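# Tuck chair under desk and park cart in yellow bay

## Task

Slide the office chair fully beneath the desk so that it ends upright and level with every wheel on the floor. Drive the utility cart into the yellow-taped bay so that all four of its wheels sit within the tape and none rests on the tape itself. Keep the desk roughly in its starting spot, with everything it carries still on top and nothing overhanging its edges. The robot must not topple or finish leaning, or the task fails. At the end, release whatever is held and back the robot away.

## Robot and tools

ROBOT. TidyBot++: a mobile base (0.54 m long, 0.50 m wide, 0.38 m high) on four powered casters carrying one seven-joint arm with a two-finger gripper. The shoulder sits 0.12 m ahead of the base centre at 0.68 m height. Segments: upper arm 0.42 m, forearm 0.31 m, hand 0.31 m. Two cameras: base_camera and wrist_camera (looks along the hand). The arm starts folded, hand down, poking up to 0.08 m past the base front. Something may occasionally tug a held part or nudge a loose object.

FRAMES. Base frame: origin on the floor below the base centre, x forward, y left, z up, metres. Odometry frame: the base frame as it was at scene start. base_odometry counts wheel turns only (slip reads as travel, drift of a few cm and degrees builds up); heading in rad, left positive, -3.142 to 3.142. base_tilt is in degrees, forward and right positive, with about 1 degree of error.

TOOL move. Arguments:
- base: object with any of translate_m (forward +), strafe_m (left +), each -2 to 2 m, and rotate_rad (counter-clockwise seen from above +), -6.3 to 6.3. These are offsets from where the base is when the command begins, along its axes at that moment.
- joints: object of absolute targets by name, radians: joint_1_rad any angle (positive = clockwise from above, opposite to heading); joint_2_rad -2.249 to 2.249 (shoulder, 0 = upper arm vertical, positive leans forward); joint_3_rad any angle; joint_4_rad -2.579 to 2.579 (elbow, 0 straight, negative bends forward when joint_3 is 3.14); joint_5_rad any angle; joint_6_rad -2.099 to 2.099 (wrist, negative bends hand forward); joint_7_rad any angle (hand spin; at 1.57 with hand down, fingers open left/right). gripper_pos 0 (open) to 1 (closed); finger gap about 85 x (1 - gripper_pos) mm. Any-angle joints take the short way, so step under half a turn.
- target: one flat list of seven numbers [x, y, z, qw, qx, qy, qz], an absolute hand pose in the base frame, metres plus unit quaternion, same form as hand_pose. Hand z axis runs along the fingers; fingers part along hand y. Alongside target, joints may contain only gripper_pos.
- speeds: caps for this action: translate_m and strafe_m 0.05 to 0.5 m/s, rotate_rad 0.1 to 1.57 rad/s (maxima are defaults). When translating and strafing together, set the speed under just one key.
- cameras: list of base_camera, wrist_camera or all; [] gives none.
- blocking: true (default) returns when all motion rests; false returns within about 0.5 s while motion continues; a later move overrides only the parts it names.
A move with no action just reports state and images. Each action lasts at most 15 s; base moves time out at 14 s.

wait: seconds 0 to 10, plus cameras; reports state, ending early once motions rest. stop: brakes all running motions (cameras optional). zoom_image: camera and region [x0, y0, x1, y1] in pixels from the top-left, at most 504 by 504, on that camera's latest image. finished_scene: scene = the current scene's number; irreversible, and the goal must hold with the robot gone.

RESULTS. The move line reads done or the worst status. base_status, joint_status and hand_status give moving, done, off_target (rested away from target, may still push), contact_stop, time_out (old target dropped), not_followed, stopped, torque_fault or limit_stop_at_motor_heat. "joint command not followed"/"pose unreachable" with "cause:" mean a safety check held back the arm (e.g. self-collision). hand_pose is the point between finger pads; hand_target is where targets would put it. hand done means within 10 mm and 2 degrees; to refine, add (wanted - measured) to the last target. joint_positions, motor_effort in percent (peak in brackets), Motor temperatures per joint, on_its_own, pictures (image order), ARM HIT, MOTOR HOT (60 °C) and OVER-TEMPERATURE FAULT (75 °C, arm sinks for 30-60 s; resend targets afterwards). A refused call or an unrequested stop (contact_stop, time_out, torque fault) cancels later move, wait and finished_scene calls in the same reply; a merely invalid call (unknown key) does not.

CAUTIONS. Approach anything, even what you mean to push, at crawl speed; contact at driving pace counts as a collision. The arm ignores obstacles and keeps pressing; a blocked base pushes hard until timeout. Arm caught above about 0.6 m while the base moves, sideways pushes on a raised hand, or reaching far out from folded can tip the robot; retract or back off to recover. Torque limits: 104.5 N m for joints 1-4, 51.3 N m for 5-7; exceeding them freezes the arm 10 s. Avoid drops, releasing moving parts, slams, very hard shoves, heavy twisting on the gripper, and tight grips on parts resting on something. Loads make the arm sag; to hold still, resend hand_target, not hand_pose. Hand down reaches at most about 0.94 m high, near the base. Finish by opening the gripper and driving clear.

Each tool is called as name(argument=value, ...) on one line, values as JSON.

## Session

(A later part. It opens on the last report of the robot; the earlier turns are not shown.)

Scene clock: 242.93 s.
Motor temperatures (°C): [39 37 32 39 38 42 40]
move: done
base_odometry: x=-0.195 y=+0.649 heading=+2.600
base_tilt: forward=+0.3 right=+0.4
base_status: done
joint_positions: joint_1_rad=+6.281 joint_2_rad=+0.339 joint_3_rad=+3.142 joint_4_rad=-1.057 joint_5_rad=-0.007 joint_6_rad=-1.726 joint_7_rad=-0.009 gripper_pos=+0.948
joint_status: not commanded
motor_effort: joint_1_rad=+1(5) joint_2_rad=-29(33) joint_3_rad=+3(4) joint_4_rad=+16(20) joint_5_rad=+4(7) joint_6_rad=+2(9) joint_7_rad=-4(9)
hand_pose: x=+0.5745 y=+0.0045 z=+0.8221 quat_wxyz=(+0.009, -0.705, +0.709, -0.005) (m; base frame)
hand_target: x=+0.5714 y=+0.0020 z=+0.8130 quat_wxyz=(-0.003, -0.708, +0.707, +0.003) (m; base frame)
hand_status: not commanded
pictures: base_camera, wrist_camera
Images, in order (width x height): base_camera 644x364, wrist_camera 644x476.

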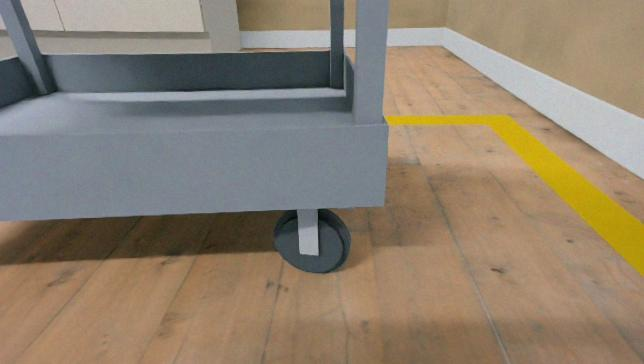

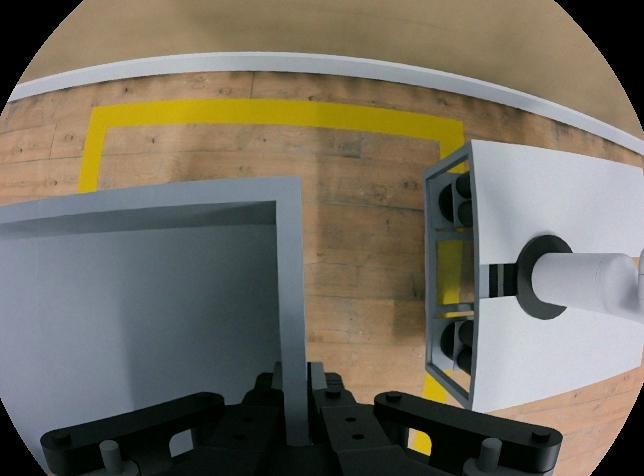

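move(base={"strafe_m":-0.15}, speeds={"strafe_m":0.1}, cameras=[])

move(joints={"gripper_pos":0}, cameras=[])

move(joints={"joint_2_rad":0.35,"joint_4_rad":-0.766,"joint_6_rad":-2.025}, cameras=[])

move(base={"translate_m":-0.45}, speeds={"translate_m":0.2})

move(joints={"joint_2_rad":-0.5,"joint_4_rad":-1.6,"joint_6_rad":-1.0,"joint_7_rad":1.57})

Scene clock: 265.57 s.
Motor temperatures (°C): [39 37 32 39 38 42 40]
move: done
base_odometry: x=-0.117 y=+0.778 heading=+2.600
base_tilt: forward=+0.3 right=+0.3
base_status: done
joint_positions: joint_1_rad=+6.264 joint_2_rad=+0.333 joint_3_rad=+3.127 joint_4_rad=-1.067 joint_5_rad=-0.007 joint_6_rad=-1.738 joint_7_rad=-0.004 gripper_pos=+0.948
joint_status: not commanded
motor_effort: joint_1_rad=+5(7) joint_2_rad=-26(31) joint_3_rad=+6(7) joint_4_rad=+20(22) joint_5_rad=+4(8) joint_6_rad=+7(10) joint_7_rad=-7(8)
hand_pose: x=+0.5668 y=+0.0178 z=+0.8220 quat_wxyz=(+0.006, -0.718, +0.696, +0.003) (m; base frame)
hand_target: x=+0.5714 y=+0.0020 z=+0.8130 quat_wxyz=(-0.003, -0.708, +0.707, +0.003) (m; base frame)
hand_status: not commanded
pictures: none
No camera images: "cameras" was empty.

Scene clock: 266.67 s.
Motor temperatures (°C): [39 37 32 39 38 42 40]
move: done
base_odometry: x=-0.117 y=+0.778 heading=+2.600
base_tilt: forward=+0.3 right=+0.3
base_status: not commanded
joint_positions: joint_1_rad=+6.282 joint_2_rad=+0.337 joint_3_rad=+3.135 joint_4_rad=-1.067 joint_5_rad=-0.007 joint_6_rad=-1.735 joint_7_rad=-0.006 gripper_pos=+0.000
joint_status: all done
motor_effort: joint_1_rad=-1(5) joint_2_rad=-30(31) joint_3_rad=+0(6) joint_4_rad=+17(22) joint_5_rad=+1(5) joint_6_rad=+0(8) joint_7_rad=+1(7)
hand_pose: x=+0.5690 y=+0.0063 z=+0.8200 quat_wxyz=(+0.004, -0.708, +0.706, +0.002) (m; base frame)
hand_target: x=+0.5714 y=+0.0020 z=+0.8130 quat_wxyz=(-0.003, -0.708, +0.707, +0.003) (m; base frame)
hand_status: not commanded
pictures: none
No camera images: "cameras" was empty.

Scene clock: 268.07 s.
Motor temperatures (°C): [39 37 32 39 38 42 40]
move: done
base_odometry: x=-0.117 y=+0.778 heading=+2.600
base_tilt: forward=+0.3 right=+0.4
base_status: not commanded
joint_positions: joint_1_rad=+6.282 joint_2_rad=+0.337 joint_3_rad=+3.135 joint_4_rad=-0.795 joint_5_rad=-0.007 joint_6_rad=-1.956 joint_7_rad=-0.006 gripper_pos=+0.000
joint_status: all done
motor_effort: joint_1_rad=-1(1) joint_2_rad=-29(32) joint_3_rad=+0(0) joint_4_rad=+17(19) joint_5_rad=+1(1) joint_6_rad=+0(1) joint_7_rad=+0(2)
hand_pose: x=+0.5592 y=+0.0059 z=+0.9016 quat_wxyz=(+0.022, -0.708, +0.706, -0.016) (m; base frame)
hand_target: x=+0.5458 y=+0.0019 z=+0.9039 quat_wxyz=(+0.000, -0.708, +0.707, +0.000) (m; base frame)
hand_status: not commanded
pictures: none
No camera images: "cameras" was empty.

Scene clock: 271.03 s.
Motor temperatures (°C): [39 37 32 39 38 42 40]
move: done
base_odometry: x=+0.269 y=+0.545 heading=+2.600
base_tilt: forward=+0.3 right=+0.3
base_status: done
joint_positions: joint_1_rad=+6.282 joint_2_rad=+0.340 joint_3_rad=+3.135 joint_4_rad=-0.795 joint_5_rad=-0.007 joint_6_rad=-1.964 joint_7_rad=-0.006 gripper_pos=+0.000
joint_status: not commanded
motor_effort: joint_1_rad=-1(2) joint_2_rad=-29(33) joint_3_rad=+0(1) joint_4_rad=+16(17) joint_5_rad=+1(1) joint_6_rad=+0(1) joint_7_rad=+1(2)
hand_pose: x=+0.5575 y=+0.0059 z=+0.9006 quat_wxyz=(+0.019, -0.708, +0.706, -0.012) (m; base frame)
hand_target: x=+0.5458 y=+0.0019 z=+0.9039 quat_wxyz=(+0.000, -0.708, +0.707, +0.000) (m; base frame)
hand_status: not commanded
pictures: base_camera, wrist_camera
Images, in order (width x height): base_camera 644x364, wrist_camera 644x476.

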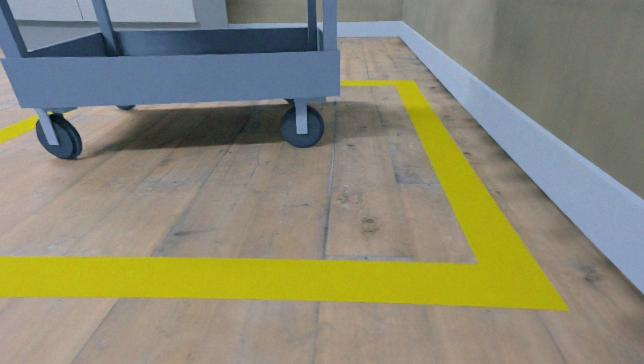

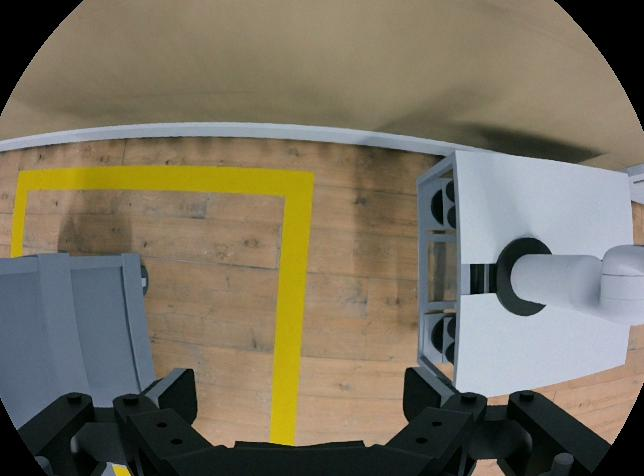

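Scene clock: 273.63 s.
Motor temperatures (°C): [39 37 32 39 38 42 40]
move: done
base_odometry: x=+0.269 y=+0.545 heading=+2.600
base_tilt: forward=+0.3 right=+0.3
base_status: not commanded
joint_positions: joint_1_rad=+6.282 joint_2_rad=-0.489 joint_3_rad=+3.135 joint_4_rad=-1.575 joint_5_rad=-0.007 joint_6_rad=-1.065 joint_7_rad=+1.505 gripper_pos=+0.000
joint_status: all done
motor_effort: joint_1_rad=-1(1) joint_2_rad=-2(31) joint_3_rad=+1(1) joint_4_rad=+20(21) joint_5_rad=+1(1) joint_6_rad=+8(8) joint_7_rad=+1(2)
hand_pose: x=+0.4595 y=+0.0065 z=+1.0290 quat_wxyz=(+0.019, -0.880, +0.025, -0.475) (m; base frame)
hand_target: x=+0.4661 y=+0.0021 z=+1.0365 quat_wxyz=(+0.000, -0.867, +0.000, -0.498) (m; base frame)
hand_status: not commanded
pictures: base_camera, wrist_camera
Images, in order (width x height): base_camera 644x364, wrist_camera 644x476.

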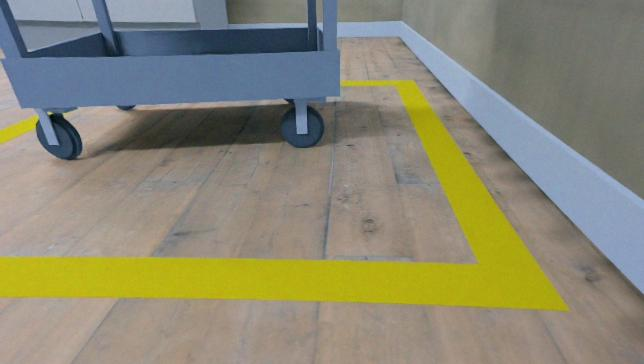

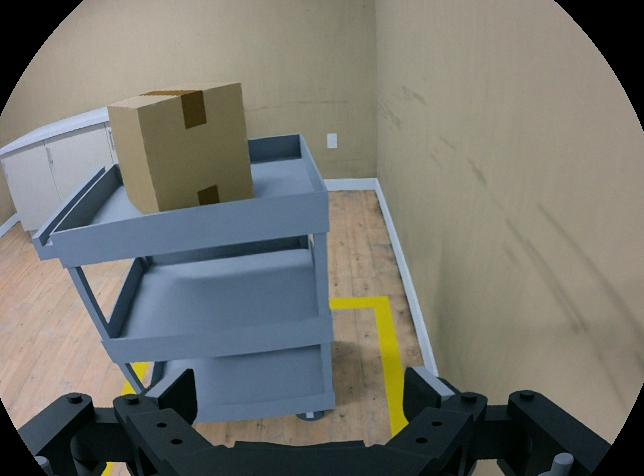

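move(base={"strafe_m":0.6})

Scene clock: 281.20 s.
Motor temperatures (°C): [39 37 32 39 38 42 40]
move: done
base_odometry: x=-0.041 y=+0.031 heading=+2.600
base_tilt: forward=+0.3 right=+0.3
base_status: done
joint_positions: joint_1_rad=+6.282 joint_2_rad=-0.489 joint_3_rad=+3.135 joint_4_rad=-1.576 joint_5_rad=-0.007 joint_6_rad=-1.063 joint_7_rad=+1.508 gripper_pos=+0.000
joint_status: not commanded
motor_effort: joint_1_rad=-1(1) joint_2_rad=-2(3) joint_3_rad=+1(3) joint_4_rad=+21(21) joint_5_rad=+1(2) joint_6_rad=+7(8) joint_7_rad=+1(2)
hand_pose: x=+0.4600 y=+0.0065 z=+1.0292 quat_wxyz=(+0.019, -0.879, +0.024, -0.476) (m; base frame)
hand_target: x=+0.4661 y=+0.0021 z=+1.0365 quat_wxyz=(+0.000, -0.867, +0.000, -0.498) (m; base frame)
hand_status: not commanded
pictures: base_camera, wrist_camera
Images, in order (width x height): base_camera 644x364, wrist_camera 644x476.

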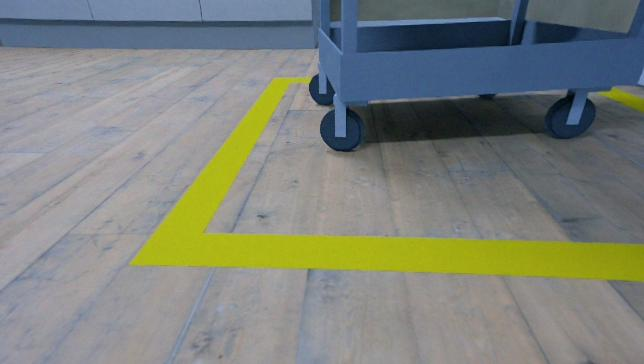

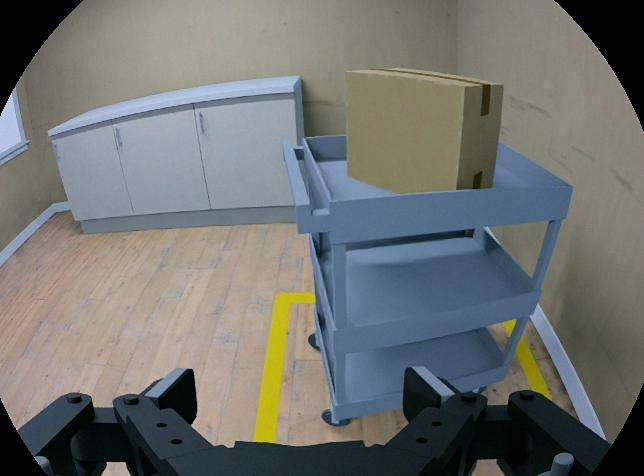

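move(base={"translate_m":0.85,"strafe_m":1.3}, cameras=[])

move(base={"rotate_rad":3.143})

Scene clock: 292.30 s.
Motor temperatures (°C): [39 37 32 39 38 42 40]
move: done
base_odometry: x=-1.439 y=-0.645 heading=+2.600
base_tilt: forward=+0.3 right=+0.3
base_status: done
joint_positions: joint_1_rad=+6.283 joint_2_rad=-0.492 joint_3_rad=+3.135 joint_4_rad=-1.578 joint_5_rad=-0.007 joint_6_rad=-1.061 joint_7_rad=+1.508 gripper_pos=+0.000
joint_status: not commanded
motor_effort: joint_1_rad=-1(2) joint_2_rad=-1(4) joint_3_rad=+1(6) joint_4_rad=+20(21) joint_5_rad=+0(3) joint_6_rad=+7(8) joint_7_rad=+1(2)
hand_pose: x=+0.4592 y=+0.0066 z=+1.0298 quat_wxyz=(+0.019, -0.878, +0.024, -0.477) (m; base frame)
hand_target: x=+0.4661 y=+0.0021 z=+1.0365 quat_wxyz=(+0.000, -0.867, +0.000, -0.498) (m; base frame)
hand_status: not commanded
pictures: none
No camera images: "cameras" was empty.

Scene clock: 295.63 s.
Motor temperatures (°C): [39 37 32 39 38 42 40]
move: done
base_odometry: x=-1.439 y=-0.645 heading=-0.541
base_tilt: forward=+0.3 right=+0.3
base_status: done
joint_positions: joint_1_rad=+6.283 joint_2_rad=-0.492 joint_3_rad=+3.135 joint_4_rad=-1.578 joint_5_rad=-0.007 joint_6_rad=-1.060 joint_7_rad=+1.508 gripper_pos=+0.000
joint_status: not commanded
motor_effort: joint_1_rad=-1(2) joint_2_rad=-2(4) joint_3_rad=+1(2) joint_4_rad=+21(21) joint_5_rad=+1(2) joint_6_rad=+7(8) joint_7_rad=+2(2)
hand_pose: x=+0.4594 y=+0.0066 z=+1.0300 quat_wxyz=(+0.019, -0.878, +0.024, -0.477) (m; base frame)
hand_target: x=+0.4661 y=+0.0021 z=+1.0365 quat_wxyz=(+0.000, -0.867, +0.000, -0.498) (m; base frame)
hand_status: not commanded
pictures: base_camera, wrist_camera
Images, in order (width x height): base_camera 644x364, wrist_camera 644x476.

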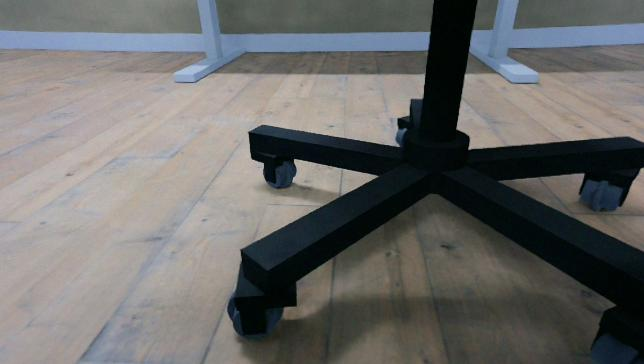

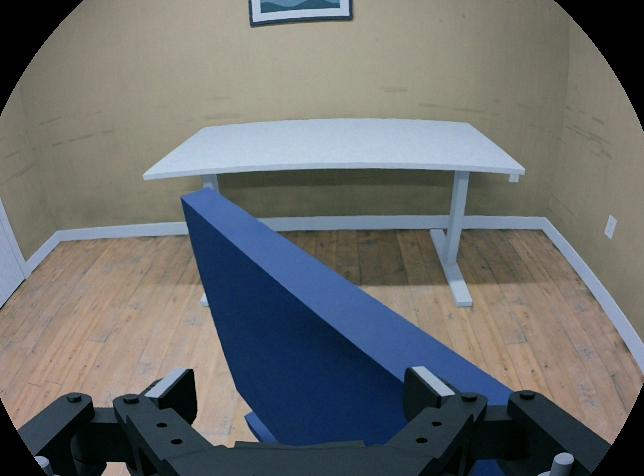

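move(base={"translate_m":-0.3}, joints={"joint_2_rad":-0.3,"joint_4_rad":-1.0,"joint_6_rad":-1.75})

Scene clock: 308.40 s.
Motor temperatures (°C): [39 36 32 39 38 42 40]
move: done
base_odometry: x=-1.697 y=-0.490 heading=-0.540
base_tilt: forward=+0.3 right=+0.3
base_status: done
joint_positions: joint_1_rad=+6.283 joint_2_rad=-0.314 joint_3_rad=+3.135 joint_4_rad=-1.028 joint_5_rad=-0.007 joint_6_rad=-1.679 joint_7_rad=+1.508 gripper_pos=+0.000
joint_status: all done
motor_effort: joint_1_rad=-1(1) joint_2_rad=-3(7) joint_3_rad=+1(1) joint_4_rad=+15(22) joint_5_rad=+1(1) joint_6_rad=+6(7) joint_7_rad=+1(2)
hand_pose: x=+0.4065 y=+0.0064 z=+1.0914 quat_wxyz=(+0.015, -0.930, +0.024, -0.365) (m; base frame)
hand_target: x=+0.3957 y=+0.0020 z=+1.0844 quat_wxyz=(+0.000, -0.941, +0.000, -0.339) (m; base frame)
hand_status: not commanded
pictures: base_camera, wrist_camera
Images, in order (width x height): base_camera 644x364, wrist_camera 644x476.

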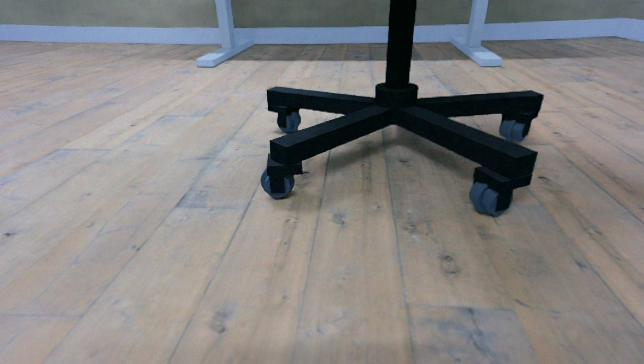

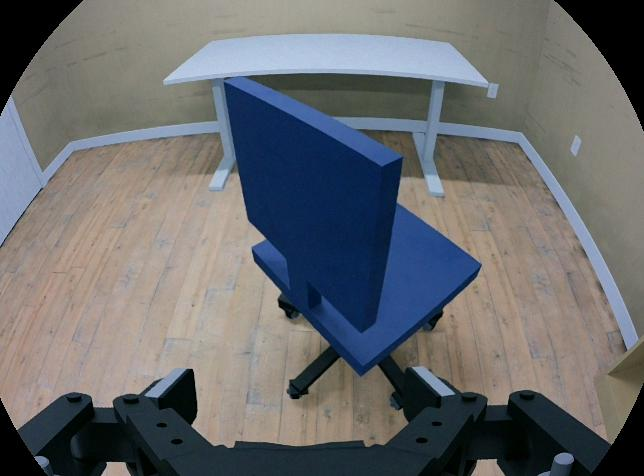

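move(joints={"joint_1_rad":0,"joint_2_rad":0.2,"joint_4_rad":-0.85,"joint_6_rad":-2.09,"joint_7_rad":-0.73})

move(base={"translate_m":0.15}, speeds={"translate_m":0.15}, cameras=["wrist_camera"])

Scene clock: 333.27 s.
Motor temperatures (°C): [39 36 32 39 38 42 40]
move: done
base_odometry: x=-1.697 y=-0.490 heading=-0.540
base_tilt: forward=+0.3 right=+0.4
base_status: not commanded
joint_positions: joint_1_rad=+6.283 joint_2_rad=+0.188 joint_3_rad=+3.135 joint_4_rad=-0.880 joint_5_rad=-0.007 joint_6_rad=-2.022 joint_7_rad=-0.665 gripper_pos=+0.000
joint_status: all done
motor_effort: joint_1_rad=-1(3) joint_2_rad=-23(25) joint_3_rad=+0(1) joint_4_rad=+16(18) joint_5_rad=+1(1) joint_6_rad=+0(7) joint_7_rad=+2(2)
hand_pose: x=+0.4889 y=+0.0057 z=+0.9357 quat_wxyz=(+0.025, -0.442, +0.897, -0.008) (m; base frame)
hand_target: x=+0.4757 y=+0.0018 z=+0.9393 quat_wxyz=(+0.001, -0.409, +0.913, +0.000) (m; base frame)
hand_status: not commanded
pictures: base_camera, wrist_camera
Images, in order (width x height): base_camera 644x364, wrist_camera 644x476.

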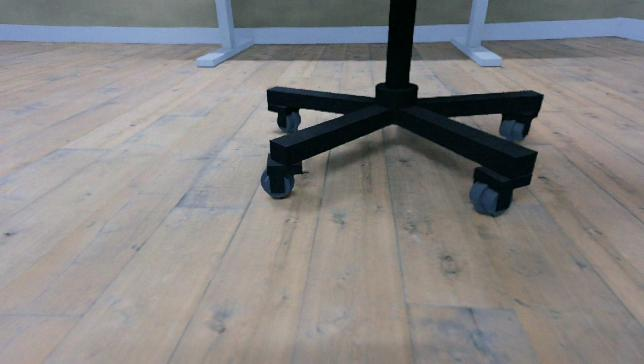

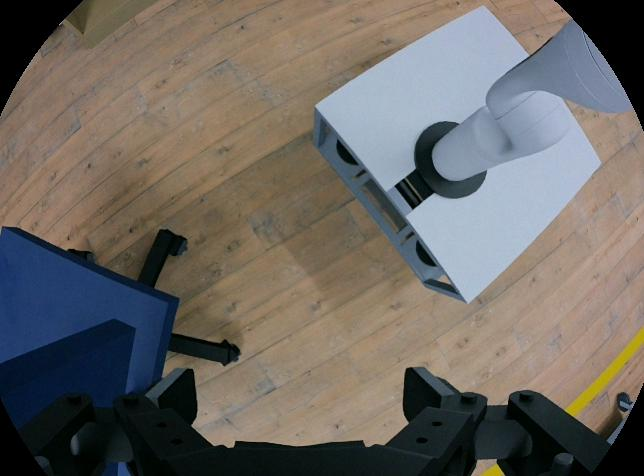

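Scene clock: 334.90 s.
Motor temperatures (°C): [39 36 32 39 38 42 40]
move: done
base_odometry: x=-1.568 y=-0.567 heading=-0.540
base_tilt: forward=+0.3 right=+0.3
base_status: done
joint_positions: joint_1_rad=+6.283 joint_2_rad=+0.196 joint_3_rad=+3.135 joint_4_rad=-0.879 joint_5_rad=-0.007 joint_6_rad=-2.028 joint_7_rad=-0.667 gripper_pos=+0.000
joint_status: not commanded
motor_effort: joint_1_rad=-1(1) joint_2_rad=-23(27) joint_3_rad=+0(0) joint_4_rad=+16(16) joint_5_rad=+1(1) joint_6_rad=+0(2) joint_7_rad=+1(2)
hand_pose: x=+0.4892 y=+0.0057 z=+0.9331 quat_wxyz=(+0.019, -0.441, +0.897, -0.005) (m; base frame)
hand_target: x=+0.4757 y=+0.0018 z=+0.9393 quat_wxyz=(+0.001, -0.409, +0.913, +0.000) (m; base frame)
hand_status: not commanded
pictures: wrist_camera
Images, in order (width x height): wrist_camera 644x476.

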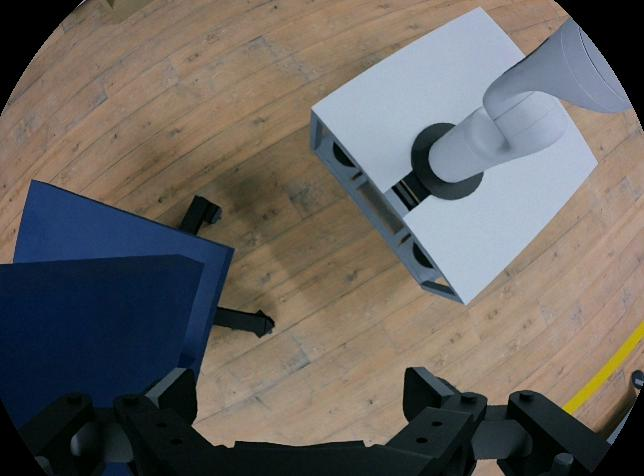

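move(base={"translate_m":0.1,"strafe_m":0.03}, speeds={"translate_m":0.1}, joints={"joint_7_rad":-1.04}, cameras=["wrist_camera"])

Scene clock: 345.50 s.
Motor temperatures (°C): [39 36 32 39 38 42 40]
move: done
base_odometry: x=-1.466 y=-0.593 heading=-0.540
base_tilt: forward=+0.3 right=+0.3
base_status: done
joint_positions: joint_1_rad=+6.283 joint_2_rad=+0.196 joint_3_rad=+3.135 joint_4_rad=-0.879 joint_5_rad=-0.007 joint_6_rad=-2.030 joint_7_rad=-0.987 gripper_pos=+0.000
joint_status: all done
motor_effort: joint_1_rad=-1(2) joint_2_rad=-23(27) joint_3_rad=+0(1) joint_4_rad=+16(17) joint_5_rad=+1(1) joint_6_rad=+0(1) joint_7_rad=+0(2)
hand_pose: x=+0.4889 y=+0.0057 z=+0.9331 quat_wxyz=(+0.019, -0.293, +0.956, -0.002) (m; base frame)
hand_target: x=+0.4757 y=+0.0018 z=+0.9393 quat_wxyz=(+0.001, -0.263, +0.965, +0.000) (m; base frame)
hand_status: not commanded
pictures: wrist_camera
Images, in order (width x height): wrist_camera 644x476.

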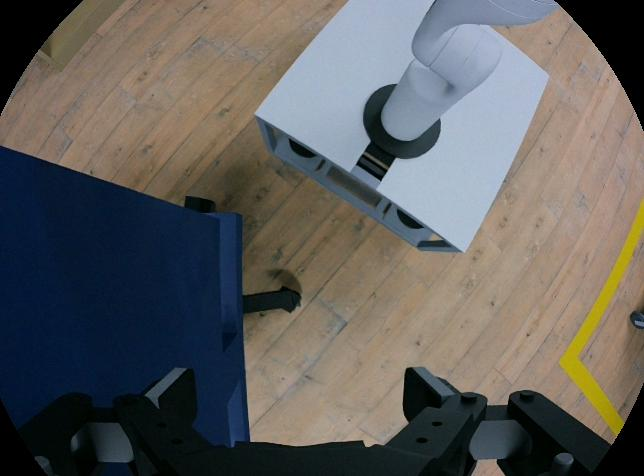

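move(base={"translate_m":0.1,"strafe_m":-0.06}, speeds={"translate_m":0.1}, cameras=["wrist_camera"])

Scene clock: 357.90 s.
Motor temperatures (°C): [39 36 32 39 38 42 40]
move: done
base_odometry: x=-1.411 y=-0.696 heading=-0.540
base_tilt: forward=+0.3 right=+0.3
base_status: done
joint_positions: joint_1_rad=+6.257 joint_2_rad=+0.162 joint_3_rad=+3.123 joint_4_rad=-0.857 joint_5_rad=-0.025 joint_6_rad=-2.116 joint_7_rad=-0.989 gripper_pos=+0.000
joint_status: not commanded
motor_effort: joint_1_rad=+4(8) joint_2_rad=-14(24) joint_3_rad=+4(7) joint_4_rad=+15(19) joint_5_rad=+6(10) joint_6_rad=+7(13) joint_7_rad=+1(3)
hand_pose: x=+0.4557 y=+0.0225 z=+0.9507 quat_wxyz=(+0.006, -0.315, +0.949, +0.011) (m; base frame)
hand_target: x=+0.4757 y=+0.0018 z=+0.9393 quat_wxyz=(+0.001, -0.263, +0.965, +0.000) (m; base frame)
hand_status: not commanded
pictures: wrist_camera
Images, in order (width x height): wrist_camera 644x476.

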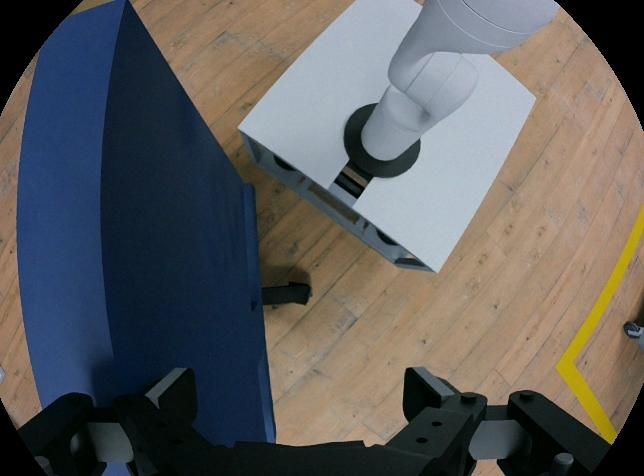

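move(base={"translate_m":-0.5,"strafe_m":0.0}, speeds={"translate_m":0.2}, cameras=[])

move(joints={"joint_1_rad":0,"joint_2_rad":-0.3,"joint_4_rad":-1.0,"joint_6_rad":-1.5,"joint_7_rad":1.57})

Scene clock: 391.00 s.
Motor temperatures (°C): [39 36 32 39 38 42 40]
move: done
base_odometry: x=-1.840 y=-0.439 heading=-0.540
base_tilt: forward=+0.3 right=+0.3
base_status: done
joint_positions: joint_1_rad=+6.272 joint_2_rad=+0.191 joint_3_rad=+3.125 joint_4_rad=-0.852 joint_5_rad=-0.020 joint_6_rad=-2.102 joint_7_rad=-0.989 gripper_pos=+0.000
joint_status: not commanded
motor_effort: joint_1_rad=-1(4) joint_2_rad=-22(25) joint_3_rad=+0(4) joint_4_rad=+15(16) joint_5_rad=+1(6) joint_6_rad=+0(6) joint_7_rad=+1(2)
hand_pose: x=+0.4689 y=+0.0154 z=+0.9422 quat_wxyz=(+0.001, -0.305, +0.952, +0.010) (m; base frame)
hand_target: x=+0.4757 y=+0.0018 z=+0.9393 quat_wxyz=(+0.001, -0.263, +0.965, +0.000) (m; base frame)
hand_status: not commanded
pictures: none
No camera images: "cameras" was empty.

Scene clock: 394.03 s.
Motor temperatures (°C): [39 36 32 39 38 42 40]
move: done
base_odometry: x=-1.840 y=-0.439 heading=-0.540
base_tilt: forward=+0.3 right=+0.3
base_status: not commanded
joint_positions: joint_1_rad=+6.272 joint_2_rad=-0.293 joint_3_rad=+3.125 joint_4_rad=-0.976 joint_5_rad=-0.020 joint_6_rad=-1.565 joint_7_rad=+1.505 gripper_pos=+0.000
joint_status: all done
motor_effort: joint_1_rad=-1(2) joint_2_rad=-4(25) joint_3_rad=+1(1) joint_4_rad=+16(17) joint_5_rad=+1(1) joint_6_rad=+7(7) joint_7_rad=+0(2)
hand_pose: x=+0.4377 y=+0.0183 z=+1.1335 quat_wxyz=(+0.027, -0.902, +0.012, -0.432) (m; base frame)
hand_target: x=+0.4488 y=+0.0021 z=+1.1410 quat_wxyz=(+0.000, -0.891, +0.000, -0.454) (m; base frame)
hand_status: not commanded
pictures: base_camera, wrist_camera
Images, in order (width x height): base_camera 644x364, wrist_camera 644x476.

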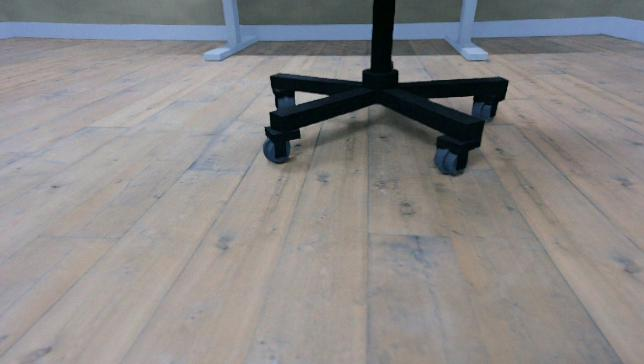

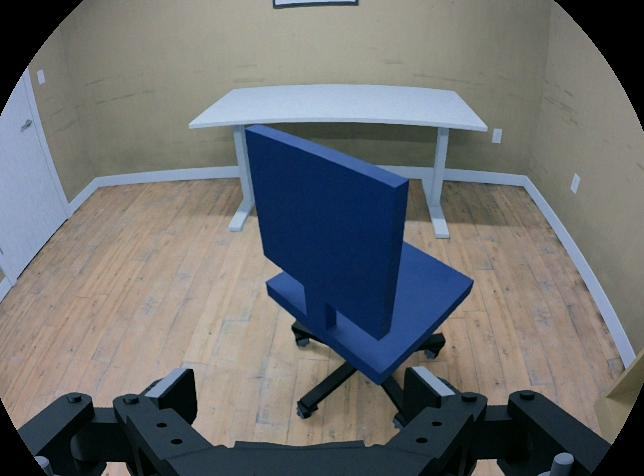

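move(base={"translate_m":-0.25,"strafe_m":-0.08}, joints={"joint_1_rad":0,"joint_2_rad":0.45,"joint_4_rad":-2.1,"joint_6_rad":0.98,"gripper_pos":0.3})

move(base={"translate_m":0.2}, speeds={"translate_m":0.1})

Scene clock: 411.93 s.
Motor temperatures (°C): [39 36 32 39 38 42 40]
move: done
base_odometry: x=-2.096 y=-0.379 heading=-0.540
base_tilt: forward=+0.3 right=+0.4
base_status: done
joint_positions: joint_1_rad=+6.273 joint_2_rad=+0.431 joint_3_rad=+3.125 joint_4_rad=-2.078 joint_5_rad=-0.020 joint_6_rad=+0.915 joint_7_rad=+1.508 gripper_pos=+0.300
joint_status: all done
motor_effort: joint_1_rad=-1(2) joint_2_rad=-32(35) joint_3_rad=+0(2) joint_4_rad=+16(24) joint_5_rad=+1(1) joint_6_rad=+9(10) joint_7_rad=+2(2)
hand_pose: x=+0.7916 y=+0.0129 z=+0.8039 quat_wxyz=(+0.032, -0.715, +0.026, -0.698) (m; base frame)
hand_target: x=+0.7886 y=+0.0022 z=+0.8000 quat_wxyz=(+0.001, -0.707, +0.000, -0.707) (m; base frame)
hand_status: not commanded
pictures: base_camera, wrist_camera
Images, in order (width x height): base_camera 644x364, wrist_camera 644x476.

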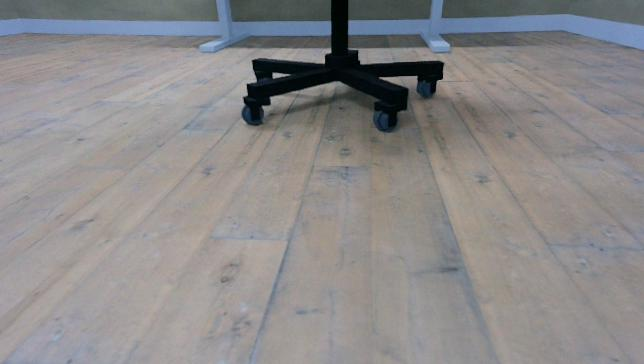

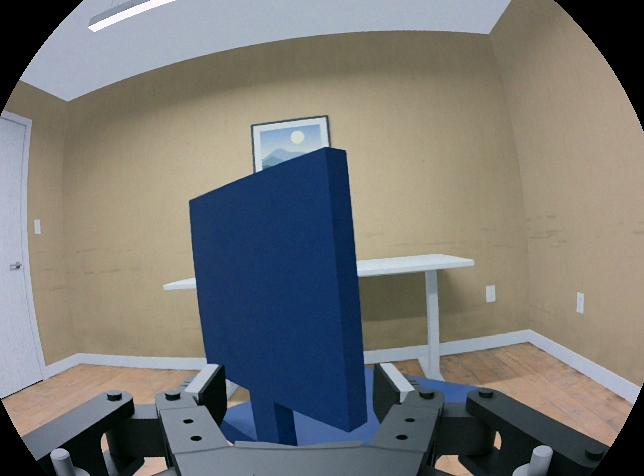

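Scene clock: 414.47 s.
Motor temperatures (°C): [39 36 32 39 38 42 40]
move: done
base_odometry: x=-1.924 y=-0.482 heading=-0.540
base_tilt: forward=+0.3 right=+0.3
base_status: done
joint_positions: joint_1_rad=+6.273 joint_2_rad=+0.435 joint_3_rad=+3.125 joint_4_rad=-2.081 joint_5_rad=-0.020 joint_6_rad=+0.918 joint_7_rad=+1.508 gripper_pos=+0.300
joint_status: not commanded
motor_effort: joint_1_rad=-1(2) joint_2_rad=-32(35) joint_3_rad=+0(1) joint_4_rad=+16(17) joint_5_rad=+1(1) joint_6_rad=+9(9) joint_7_rad=+1(2)
hand_pose: x=+0.7913 y=+0.0128 z=+0.8007 quat_wxyz=(+0.032, -0.716, +0.026, -0.697) (m; base frame)
hand_target: x=+0.7886 y=+0.0022 z=+0.8000 quat_wxyz=(+0.001, -0.707, +0.000, -0.707) (m; base frame)
hand_status: not commanded
pictures: base_camera, wrist_camera
Images, in order (width x height): base_camera 644x364, wrist_camera 644x476.

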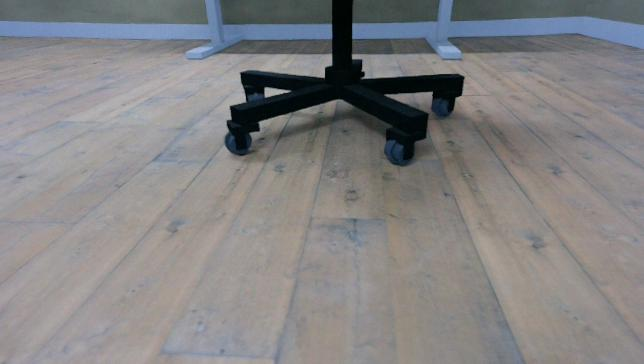

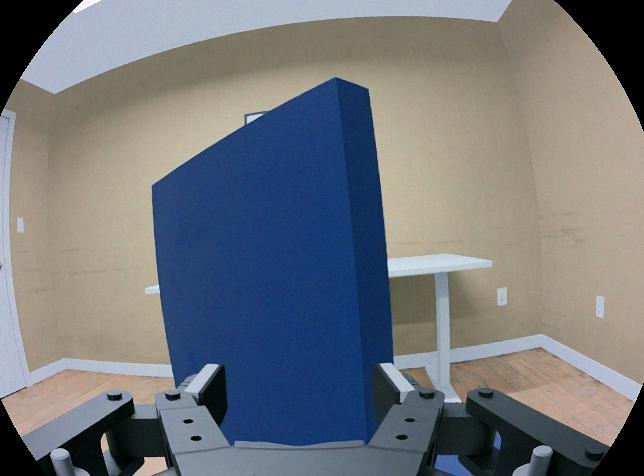

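move(base={"strafe_m":-0.035}, joints={"gripper_pos":1}, cameras=[])

move(base={"translate_m":0.2}, speeds={"translate_m":0.06})

Scene clock: 420.03 s.
Motor temperatures (°C): [39 36 32 39 38 42 40]
move: done
base_odometry: x=-1.942 y=-0.513 heading=-0.540
base_tilt: forward=+0.3 right=+0.4
base_status: done
joint_positions: joint_1_rad=+6.285 joint_2_rad=+0.435 joint_3_rad=+3.130 joint_4_rad=-2.081 joint_5_rad=-0.020 joint_6_rad=+0.919 joint_7_rad=+1.508 gripper_pos=+0.999
joint_status: all done
motor_effort: joint_1_rad=-1(4) joint_2_rad=-32(34) joint_3_rad=+0(2) joint_4_rad=+16(16) joint_5_rad=+1(2) joint_6_rad=+9(9) joint_7_rad=+1(2)
hand_pose: x=+0.7915 y=+0.0019 z=+0.8009 quat_wxyz=(+0.025, -0.715, +0.031, -0.698) (m; base frame)
hand_target: x=+0.7886 y=+0.0022 z=+0.8000 quat_wxyz=(+0.001, -0.707, +0.000, -0.707) (m; base frame)
hand_status: not commanded
pictures: none
No camera images: "cameras" was empty.

Scene clock: 423.90 s.
Motor temperatures (°C): [39 36 32 39 38 42 40]
move: done
base_odometry: x=-1.771 y=-0.615 heading=-0.540
base_tilt: forward=+0.3 right=+0.3
base_status: done
joint_positions: joint_1_rad=+6.268 joint_2_rad=+0.418 joint_3_rad=+3.130 joint_4_rad=-2.114 joint_5_rad=-0.016 joint_6_rad=+0.935 joint_7_rad=+1.508 gripper_pos=+0.999
joint_status: not commanded
motor_effort: joint_1_rad=+1(5) joint_2_rad=-27(33) joint_3_rad=+2(5) joint_4_rad=+18(23) joint_5_rad=+0(2) joint_6_rad=+6(9) joint_7_rad=+1(2)
hand_pose: x=+0.7806 y=+0.0138 z=+0.8001 quat_wxyz=(+0.031, -0.716, +0.023, -0.697) (m; base frame)
hand_target: x=+0.7886 y=+0.0022 z=+0.8000 quat_wxyz=(+0.001, -0.707, +0.000, -0.707) (m; base frame)
hand_status: not commanded
pictures: base_camera, wrist_camera
Images, in order (width x height): base_camera 644x364, wrist_camera 644x476.

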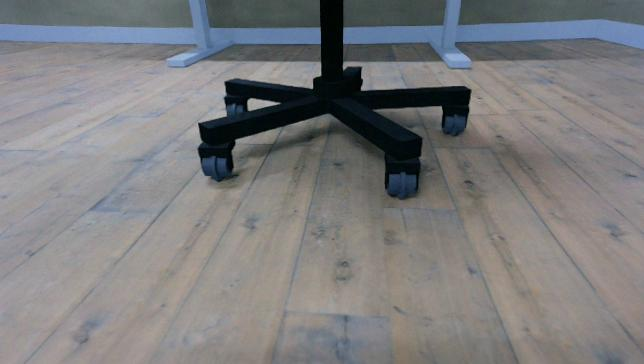

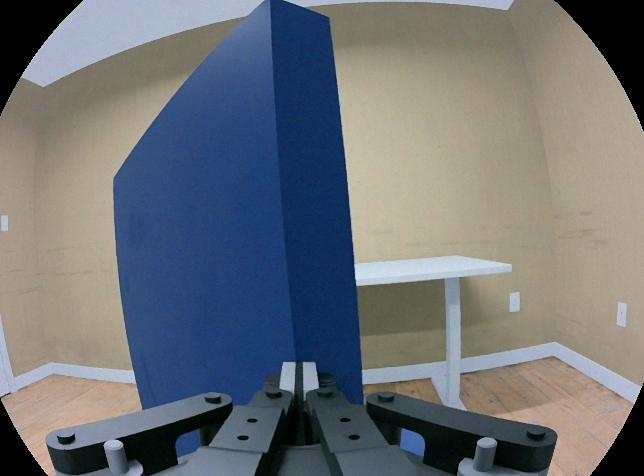

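move(base={"translate_m":0.12}, speeds={"translate_m":0.06})

Scene clock: 430.80 s.
Motor temperatures (°C): [39 36 32 39 38 42 40]
move: done
base_odometry: x=-1.668 y=-0.677 heading=-0.539
base_tilt: forward=+0.3 right=+0.3
base_status: done
joint_positions: joint_1_rad=+6.268 joint_2_rad=+0.411 joint_3_rad=+3.130 joint_4_rad=-2.126 joint_5_rad=-0.016 joint_6_rad=+0.938 joint_7_rad=+1.508 gripper_pos=+0.999
joint_status: not commanded
motor_effort: joint_1_rad=+3(3) joint_2_rad=-25(28) joint_3_rad=+4(4) joint_4_rad=+21(26) joint_5_rad=-1(2) joint_6_rad=+7(8) joint_7_rad=+1(2)
hand_pose: x=+0.7766 y=+0.0138 z=+0.7998 quat_wxyz=(+0.031, -0.717, +0.023, -0.696) (m; base frame)
hand_target: x=+0.7886 y=+0.0022 z=+0.8000 quat_wxyz=(+0.001, -0.707, +0.000, -0.707) (m; base frame)
hand_status: not commanded
pictures: base_camera, wrist_camera
Images, in order (width x height): base_camera 644x364, wrist_camera 644x476.

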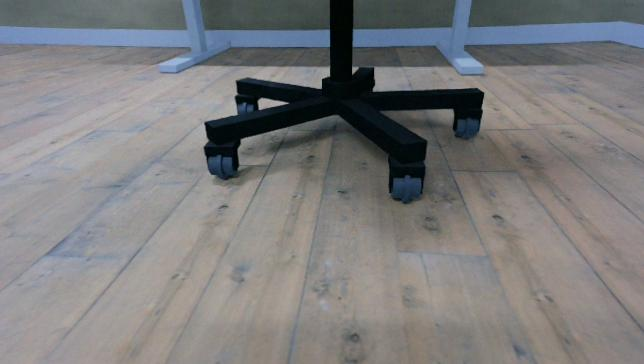

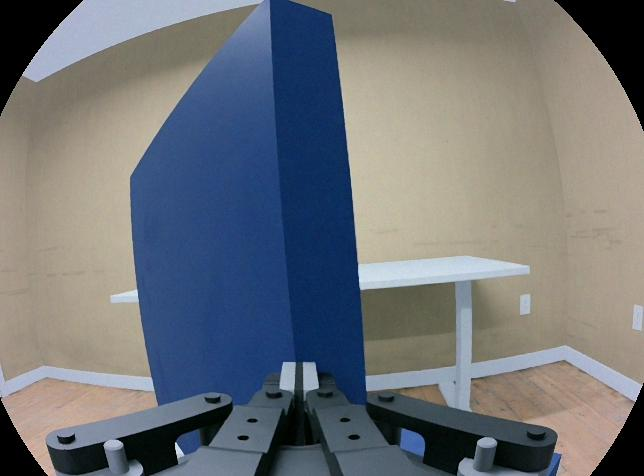

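move(base={"translate_m":-0.12}, cameras=[])

move(base={"strafe_m":0.14}, cameras=[])

move(base={"translate_m":0.17}, speeds={"translate_m":0.1}, cameras=["wrist_camera"])

move(base={"strafe_m":-0.2}, speeds={"strafe_m":0.08})

Scene clock: 450.63 s.
Motor temperatures (°C): [39 36 32 39 38 42 40]
move: done
base_odometry: x=-1.771 y=-0.616 heading=-0.539
base_tilt: forward=+0.3 right=+0.3
base_status: done
joint_positions: joint_1_rad=+6.279 joint_2_rad=+0.441 joint_3_rad=+3.132 joint_4_rad=-2.109 joint_5_rad=-0.016 joint_6_rad=+0.938 joint_7_rad=+1.508 gripper_pos=+0.999
joint_status: not commanded
motor_effort: joint_1_rad=-1(3) joint_2_rad=-32(36) joint_3_rad=+0(3) joint_4_rad=+16(20) joint_5_rad=+1(1) joint_6_rad=+9(9) joint_7_rad=+0(2)
hand_pose: x=+0.7849 y=+0.0054 z=+0.7887 quat_wxyz=(+0.026, -0.721, +0.028, -0.692) (m; base frame)
hand_target: x=+0.7886 y=+0.0022 z=+0.8000 quat_wxyz=(+0.001, -0.707, +0.000, -0.707) (m; base frame)
hand_status: not commanded
pictures: none
No camera images: "cameras" was empty.

Scene clock: 452.07 s.
Motor temperatures (°C): [39 36 32 39 38 42 40]
move: done
base_odometry: x=-1.699 y=-0.495 heading=-0.539
base_tilt: forward=+0.3 right=+0.3
base_status: done
joint_positions: joint_1_rad=+6.275 joint_2_rad=+0.441 joint_3_rad=+3.132 joint_4_rad=-2.109 joint_5_rad=-0.016 joint_6_rad=+0.938 joint_7_rad=+1.508 gripper_pos=+0.999
joint_status: not commanded
motor_effort: joint_1_rad=-1(4) joint_2_rad=-31(34) joint_3_rad=+0(2) joint_4_rad=+16(16) joint_5_rad=+1(2) joint_6_rad=+9(9) joint_7_rad=+1(2)
hand_pose: x=+0.7849 y=+0.0078 z=+0.7887 quat_wxyz=(+0.028, -0.721, +0.026, -0.692) (m; base frame)
hand_target: x=+0.7886 y=+0.0022 z=+0.8000 quat_wxyz=(+0.001, -0.707, +0.000, -0.707) (m; base frame)
hand_status: not commanded
pictures: none
No camera images: "cameras" was empty.

Scene clock: 454.30 s.
Motor temperatures (°C): [39 36 32 39 38 42 40]
move: done
base_odometry: x=-1.553 y=-0.582 heading=-0.539
base_tilt: forward=+0.3 right=+0.3
base_status: done
joint_positions: joint_1_rad=+6.275 joint_2_rad=+0.442 joint_3_rad=+3.132 joint_4_rad=-2.109 joint_5_rad=-0.016 joint_6_rad=+0.938 joint_7_rad=+1.508 gripper_pos=+0.999
joint_status: not commanded
motor_effort: joint_1_rad=-1(2) joint_2_rad=-32(34) joint_3_rad=+0(1) joint_4_rad=+16(17) joint_5_rad=+1(1) joint_6_rad=+9(10) joint_7_rad=+1(2)
hand_pose: x=+0.7850 y=+0.0077 z=+0.7884 quat_wxyz=(+0.027, -0.721, +0.026, -0.692) (m; base frame)
hand_target: x=+0.7886 y=+0.0022 z=+0.8000 quat_wxyz=(+0.001, -0.707, +0.000, -0.707) (m; base frame)
hand_status: not commanded
pictures: wrist_camera
Images, in order (width x height): wrist_camera 644x476.

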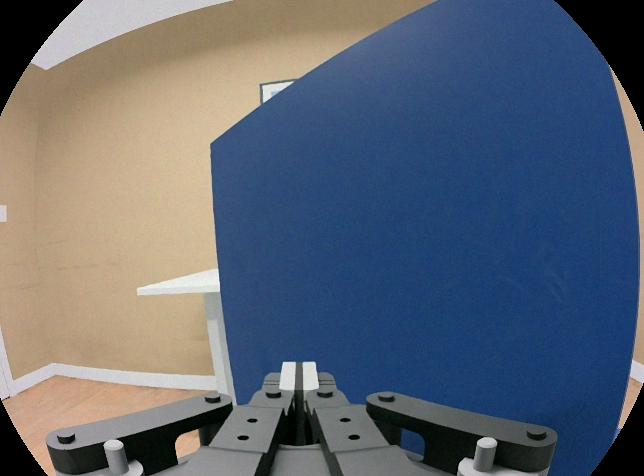

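Scene clock: 457.37 s.
Motor temperatures (°C): [39 37 32 39 38 42 40]
move: done
base_odometry: x=-1.656 y=-0.754 heading=-0.539
base_tilt: forward=+0.3 right=+0.3
base_status: done
joint_positions: joint_1_rad=+6.275 joint_2_rad=+0.442 joint_3_rad=+3.128 joint_4_rad=-2.109 joint_5_rad=-0.008 joint_6_rad=+0.938 joint_7_rad=+1.508 gripper_pos=+0.999
joint_status: not commanded
motor_effort: joint_1_rad=-1(7) joint_2_rad=-32(33) joint_3_rad=+0(6) joint_4_rad=+16(19) joint_5_rad=+1(3) joint_6_rad=+9(9) joint_7_rad=+1(2)
hand_pose: x=+0.7849 y=+0.0124 z=+0.7884 quat_wxyz=(+0.030, -0.721, +0.021, -0.692) (m; base frame)
hand_target: x=+0.7886 y=+0.0022 z=+0.8000 quat_wxyz=(+0.001, -0.707, +0.000, -0.707) (m; base frame)
hand_status: not commanded
pictures: base_camera, wrist_camera
Images, in order (width x height): base_camera 644x364, wrist_camera 644x476.

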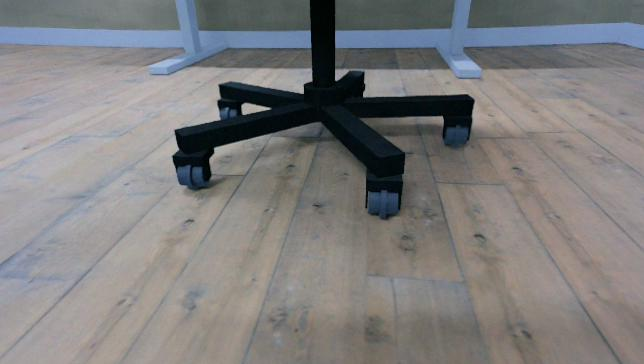

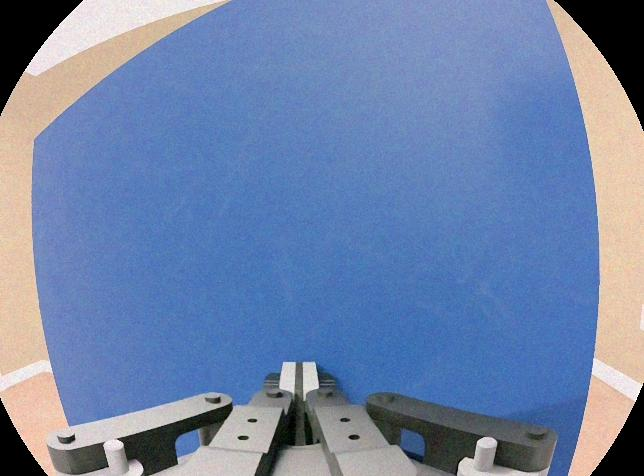

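move(base={"translate_m":-0.05,"strafe_m":-0.03}, joints={"gripper_pos":0}, cameras=[])

move(base={"translate_m":0.35}, speeds={"translate_m":0.08})

Scene clock: 466.73 s.
Motor temperatures (°C): [39 37 32 39 38 42 40]
move: done
base_odometry: x=-1.714 y=-0.755 heading=-0.539
base_tilt: forward=+0.3 right=+0.4
base_status: done
joint_positions: joint_1_rad=+6.279 joint_2_rad=+0.442 joint_3_rad=+3.128 joint_4_rad=-2.109 joint_5_rad=-0.008 joint_6_rad=+0.938 joint_7_rad=+1.508 gripper_pos=+0.000
joint_status: all done
motor_effort: joint_1_rad=-1(2) joint_2_rad=-32(34) joint_3_rad=+0(1) joint_4_rad=+16(17) joint_5_rad=+1(1) joint_6_rad=+9(9) joint_7_rad=+1(2)
hand_pose: x=+0.7849 y=+0.0092 z=+0.7886 quat_wxyz=(+0.028, -0.721, +0.023, -0.692) (m; base frame)
hand_target: x=+0.7886 y=+0.0022 z=+0.8000 quat_wxyz=(+0.001, -0.707, +0.000, -0.707) (m; base frame)
hand_status: not commanded
pictures: none
No camera images: "cameras" was empty.

Scene clock: 471.60 s.
Motor temperatures (°C): [39 37 32 39 38 42 40]
move: done
base_odometry: x=-1.414 y=-0.934 heading=-0.539
base_tilt: forward=+0.3 right=+0.3
base_status: done
joint_positions: joint_1_rad=+6.299 joint_2_rad=+0.432 joint_3_rad=+3.141 joint_4_rad=-2.137 joint_5_rad=-0.008 joint_6_rad=+0.940 joint_7_rad=+1.509 gripper_pos=+0.000
joint_status: not commanded
motor_effort: joint_1_rad=-4(7) joint_2_rad=-30(33) joint_3_rad=-3(5) joint_4_rad=+23(28) joint_5_rad=+4(6) joint_6_rad=+10(10) joint_7_rad=+1(3)
hand_pose: x=+0.7761 y=-0.0111 z=+0.7810 quat_wxyz=(+0.015, -0.727, +0.032, -0.686) (m; base frame)
hand_target: x=+0.7886 y=+0.0022 z=+0.8000 quat_wxyz=(+0.001, -0.707, +0.000, -0.707) (m; base frame)
hand_status: not commanded
pictures: base_camera, wrist_camera
Images, in order (width x height): base_camera 644x364, wrist_camera 644x476.

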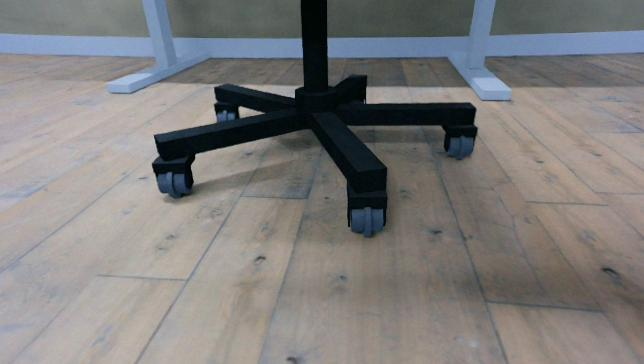

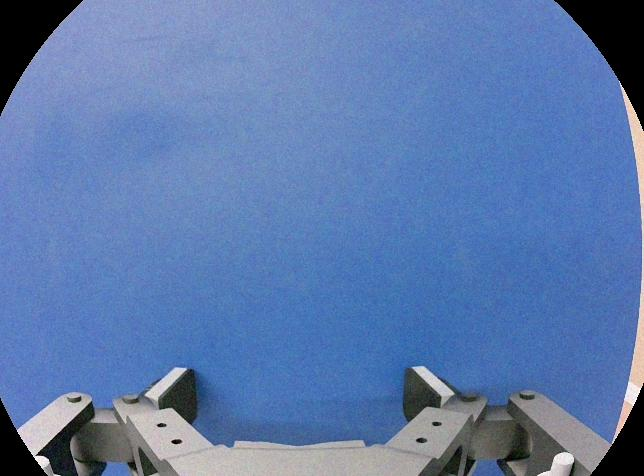

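move(base={"translate_m":0.35}, speeds={"translate_m":0.08})

Scene clock: 478.33 s.
Motor temperatures (°C): [39 37 32 39 38 42 40]
move: done
base_odometry: x=-1.114 y=-1.114 heading=-0.539
base_tilt: forward=+0.3 right=+0.3
base_status: done
joint_positions: joint_1_rad=+6.301 joint_2_rad=+0.425 joint_3_rad=+3.143 joint_4_rad=-2.148 joint_5_rad=-0.009 joint_6_rad=+0.940 joint_7_rad=+1.509 gripper_pos=+0.000
joint_status: not commanded
motor_effort: joint_1_rad=-4(8) joint_2_rad=-27(32) joint_3_rad=-3(6) joint_4_rad=+23(29) joint_5_rad=+4(7) joint_6_rad=+9(11) joint_7_rad=+0(3)
hand_pose: x=+0.7724 y=-0.0133 z=+0.7808 quat_wxyz=(+0.013, -0.728, +0.033, -0.685) (m; base frame)
hand_target: x=+0.7886 y=+0.0022 z=+0.8000 quat_wxyz=(+0.001, -0.707, +0.000, -0.707) (m; base frame)
hand_status: not commanded
pictures: base_camera, wrist_camera
Images, in order (width x height): base_camera 644x364, wrist_camera 644x476.

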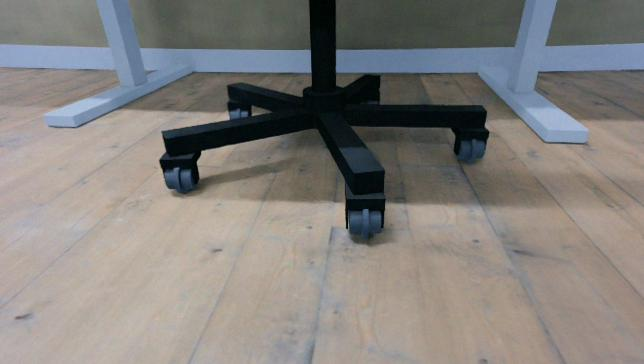

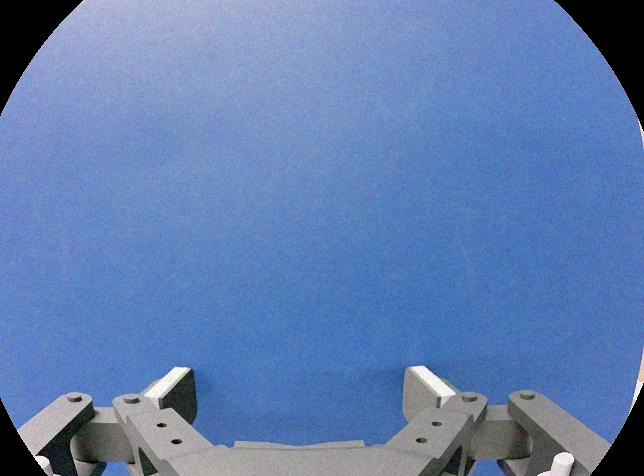

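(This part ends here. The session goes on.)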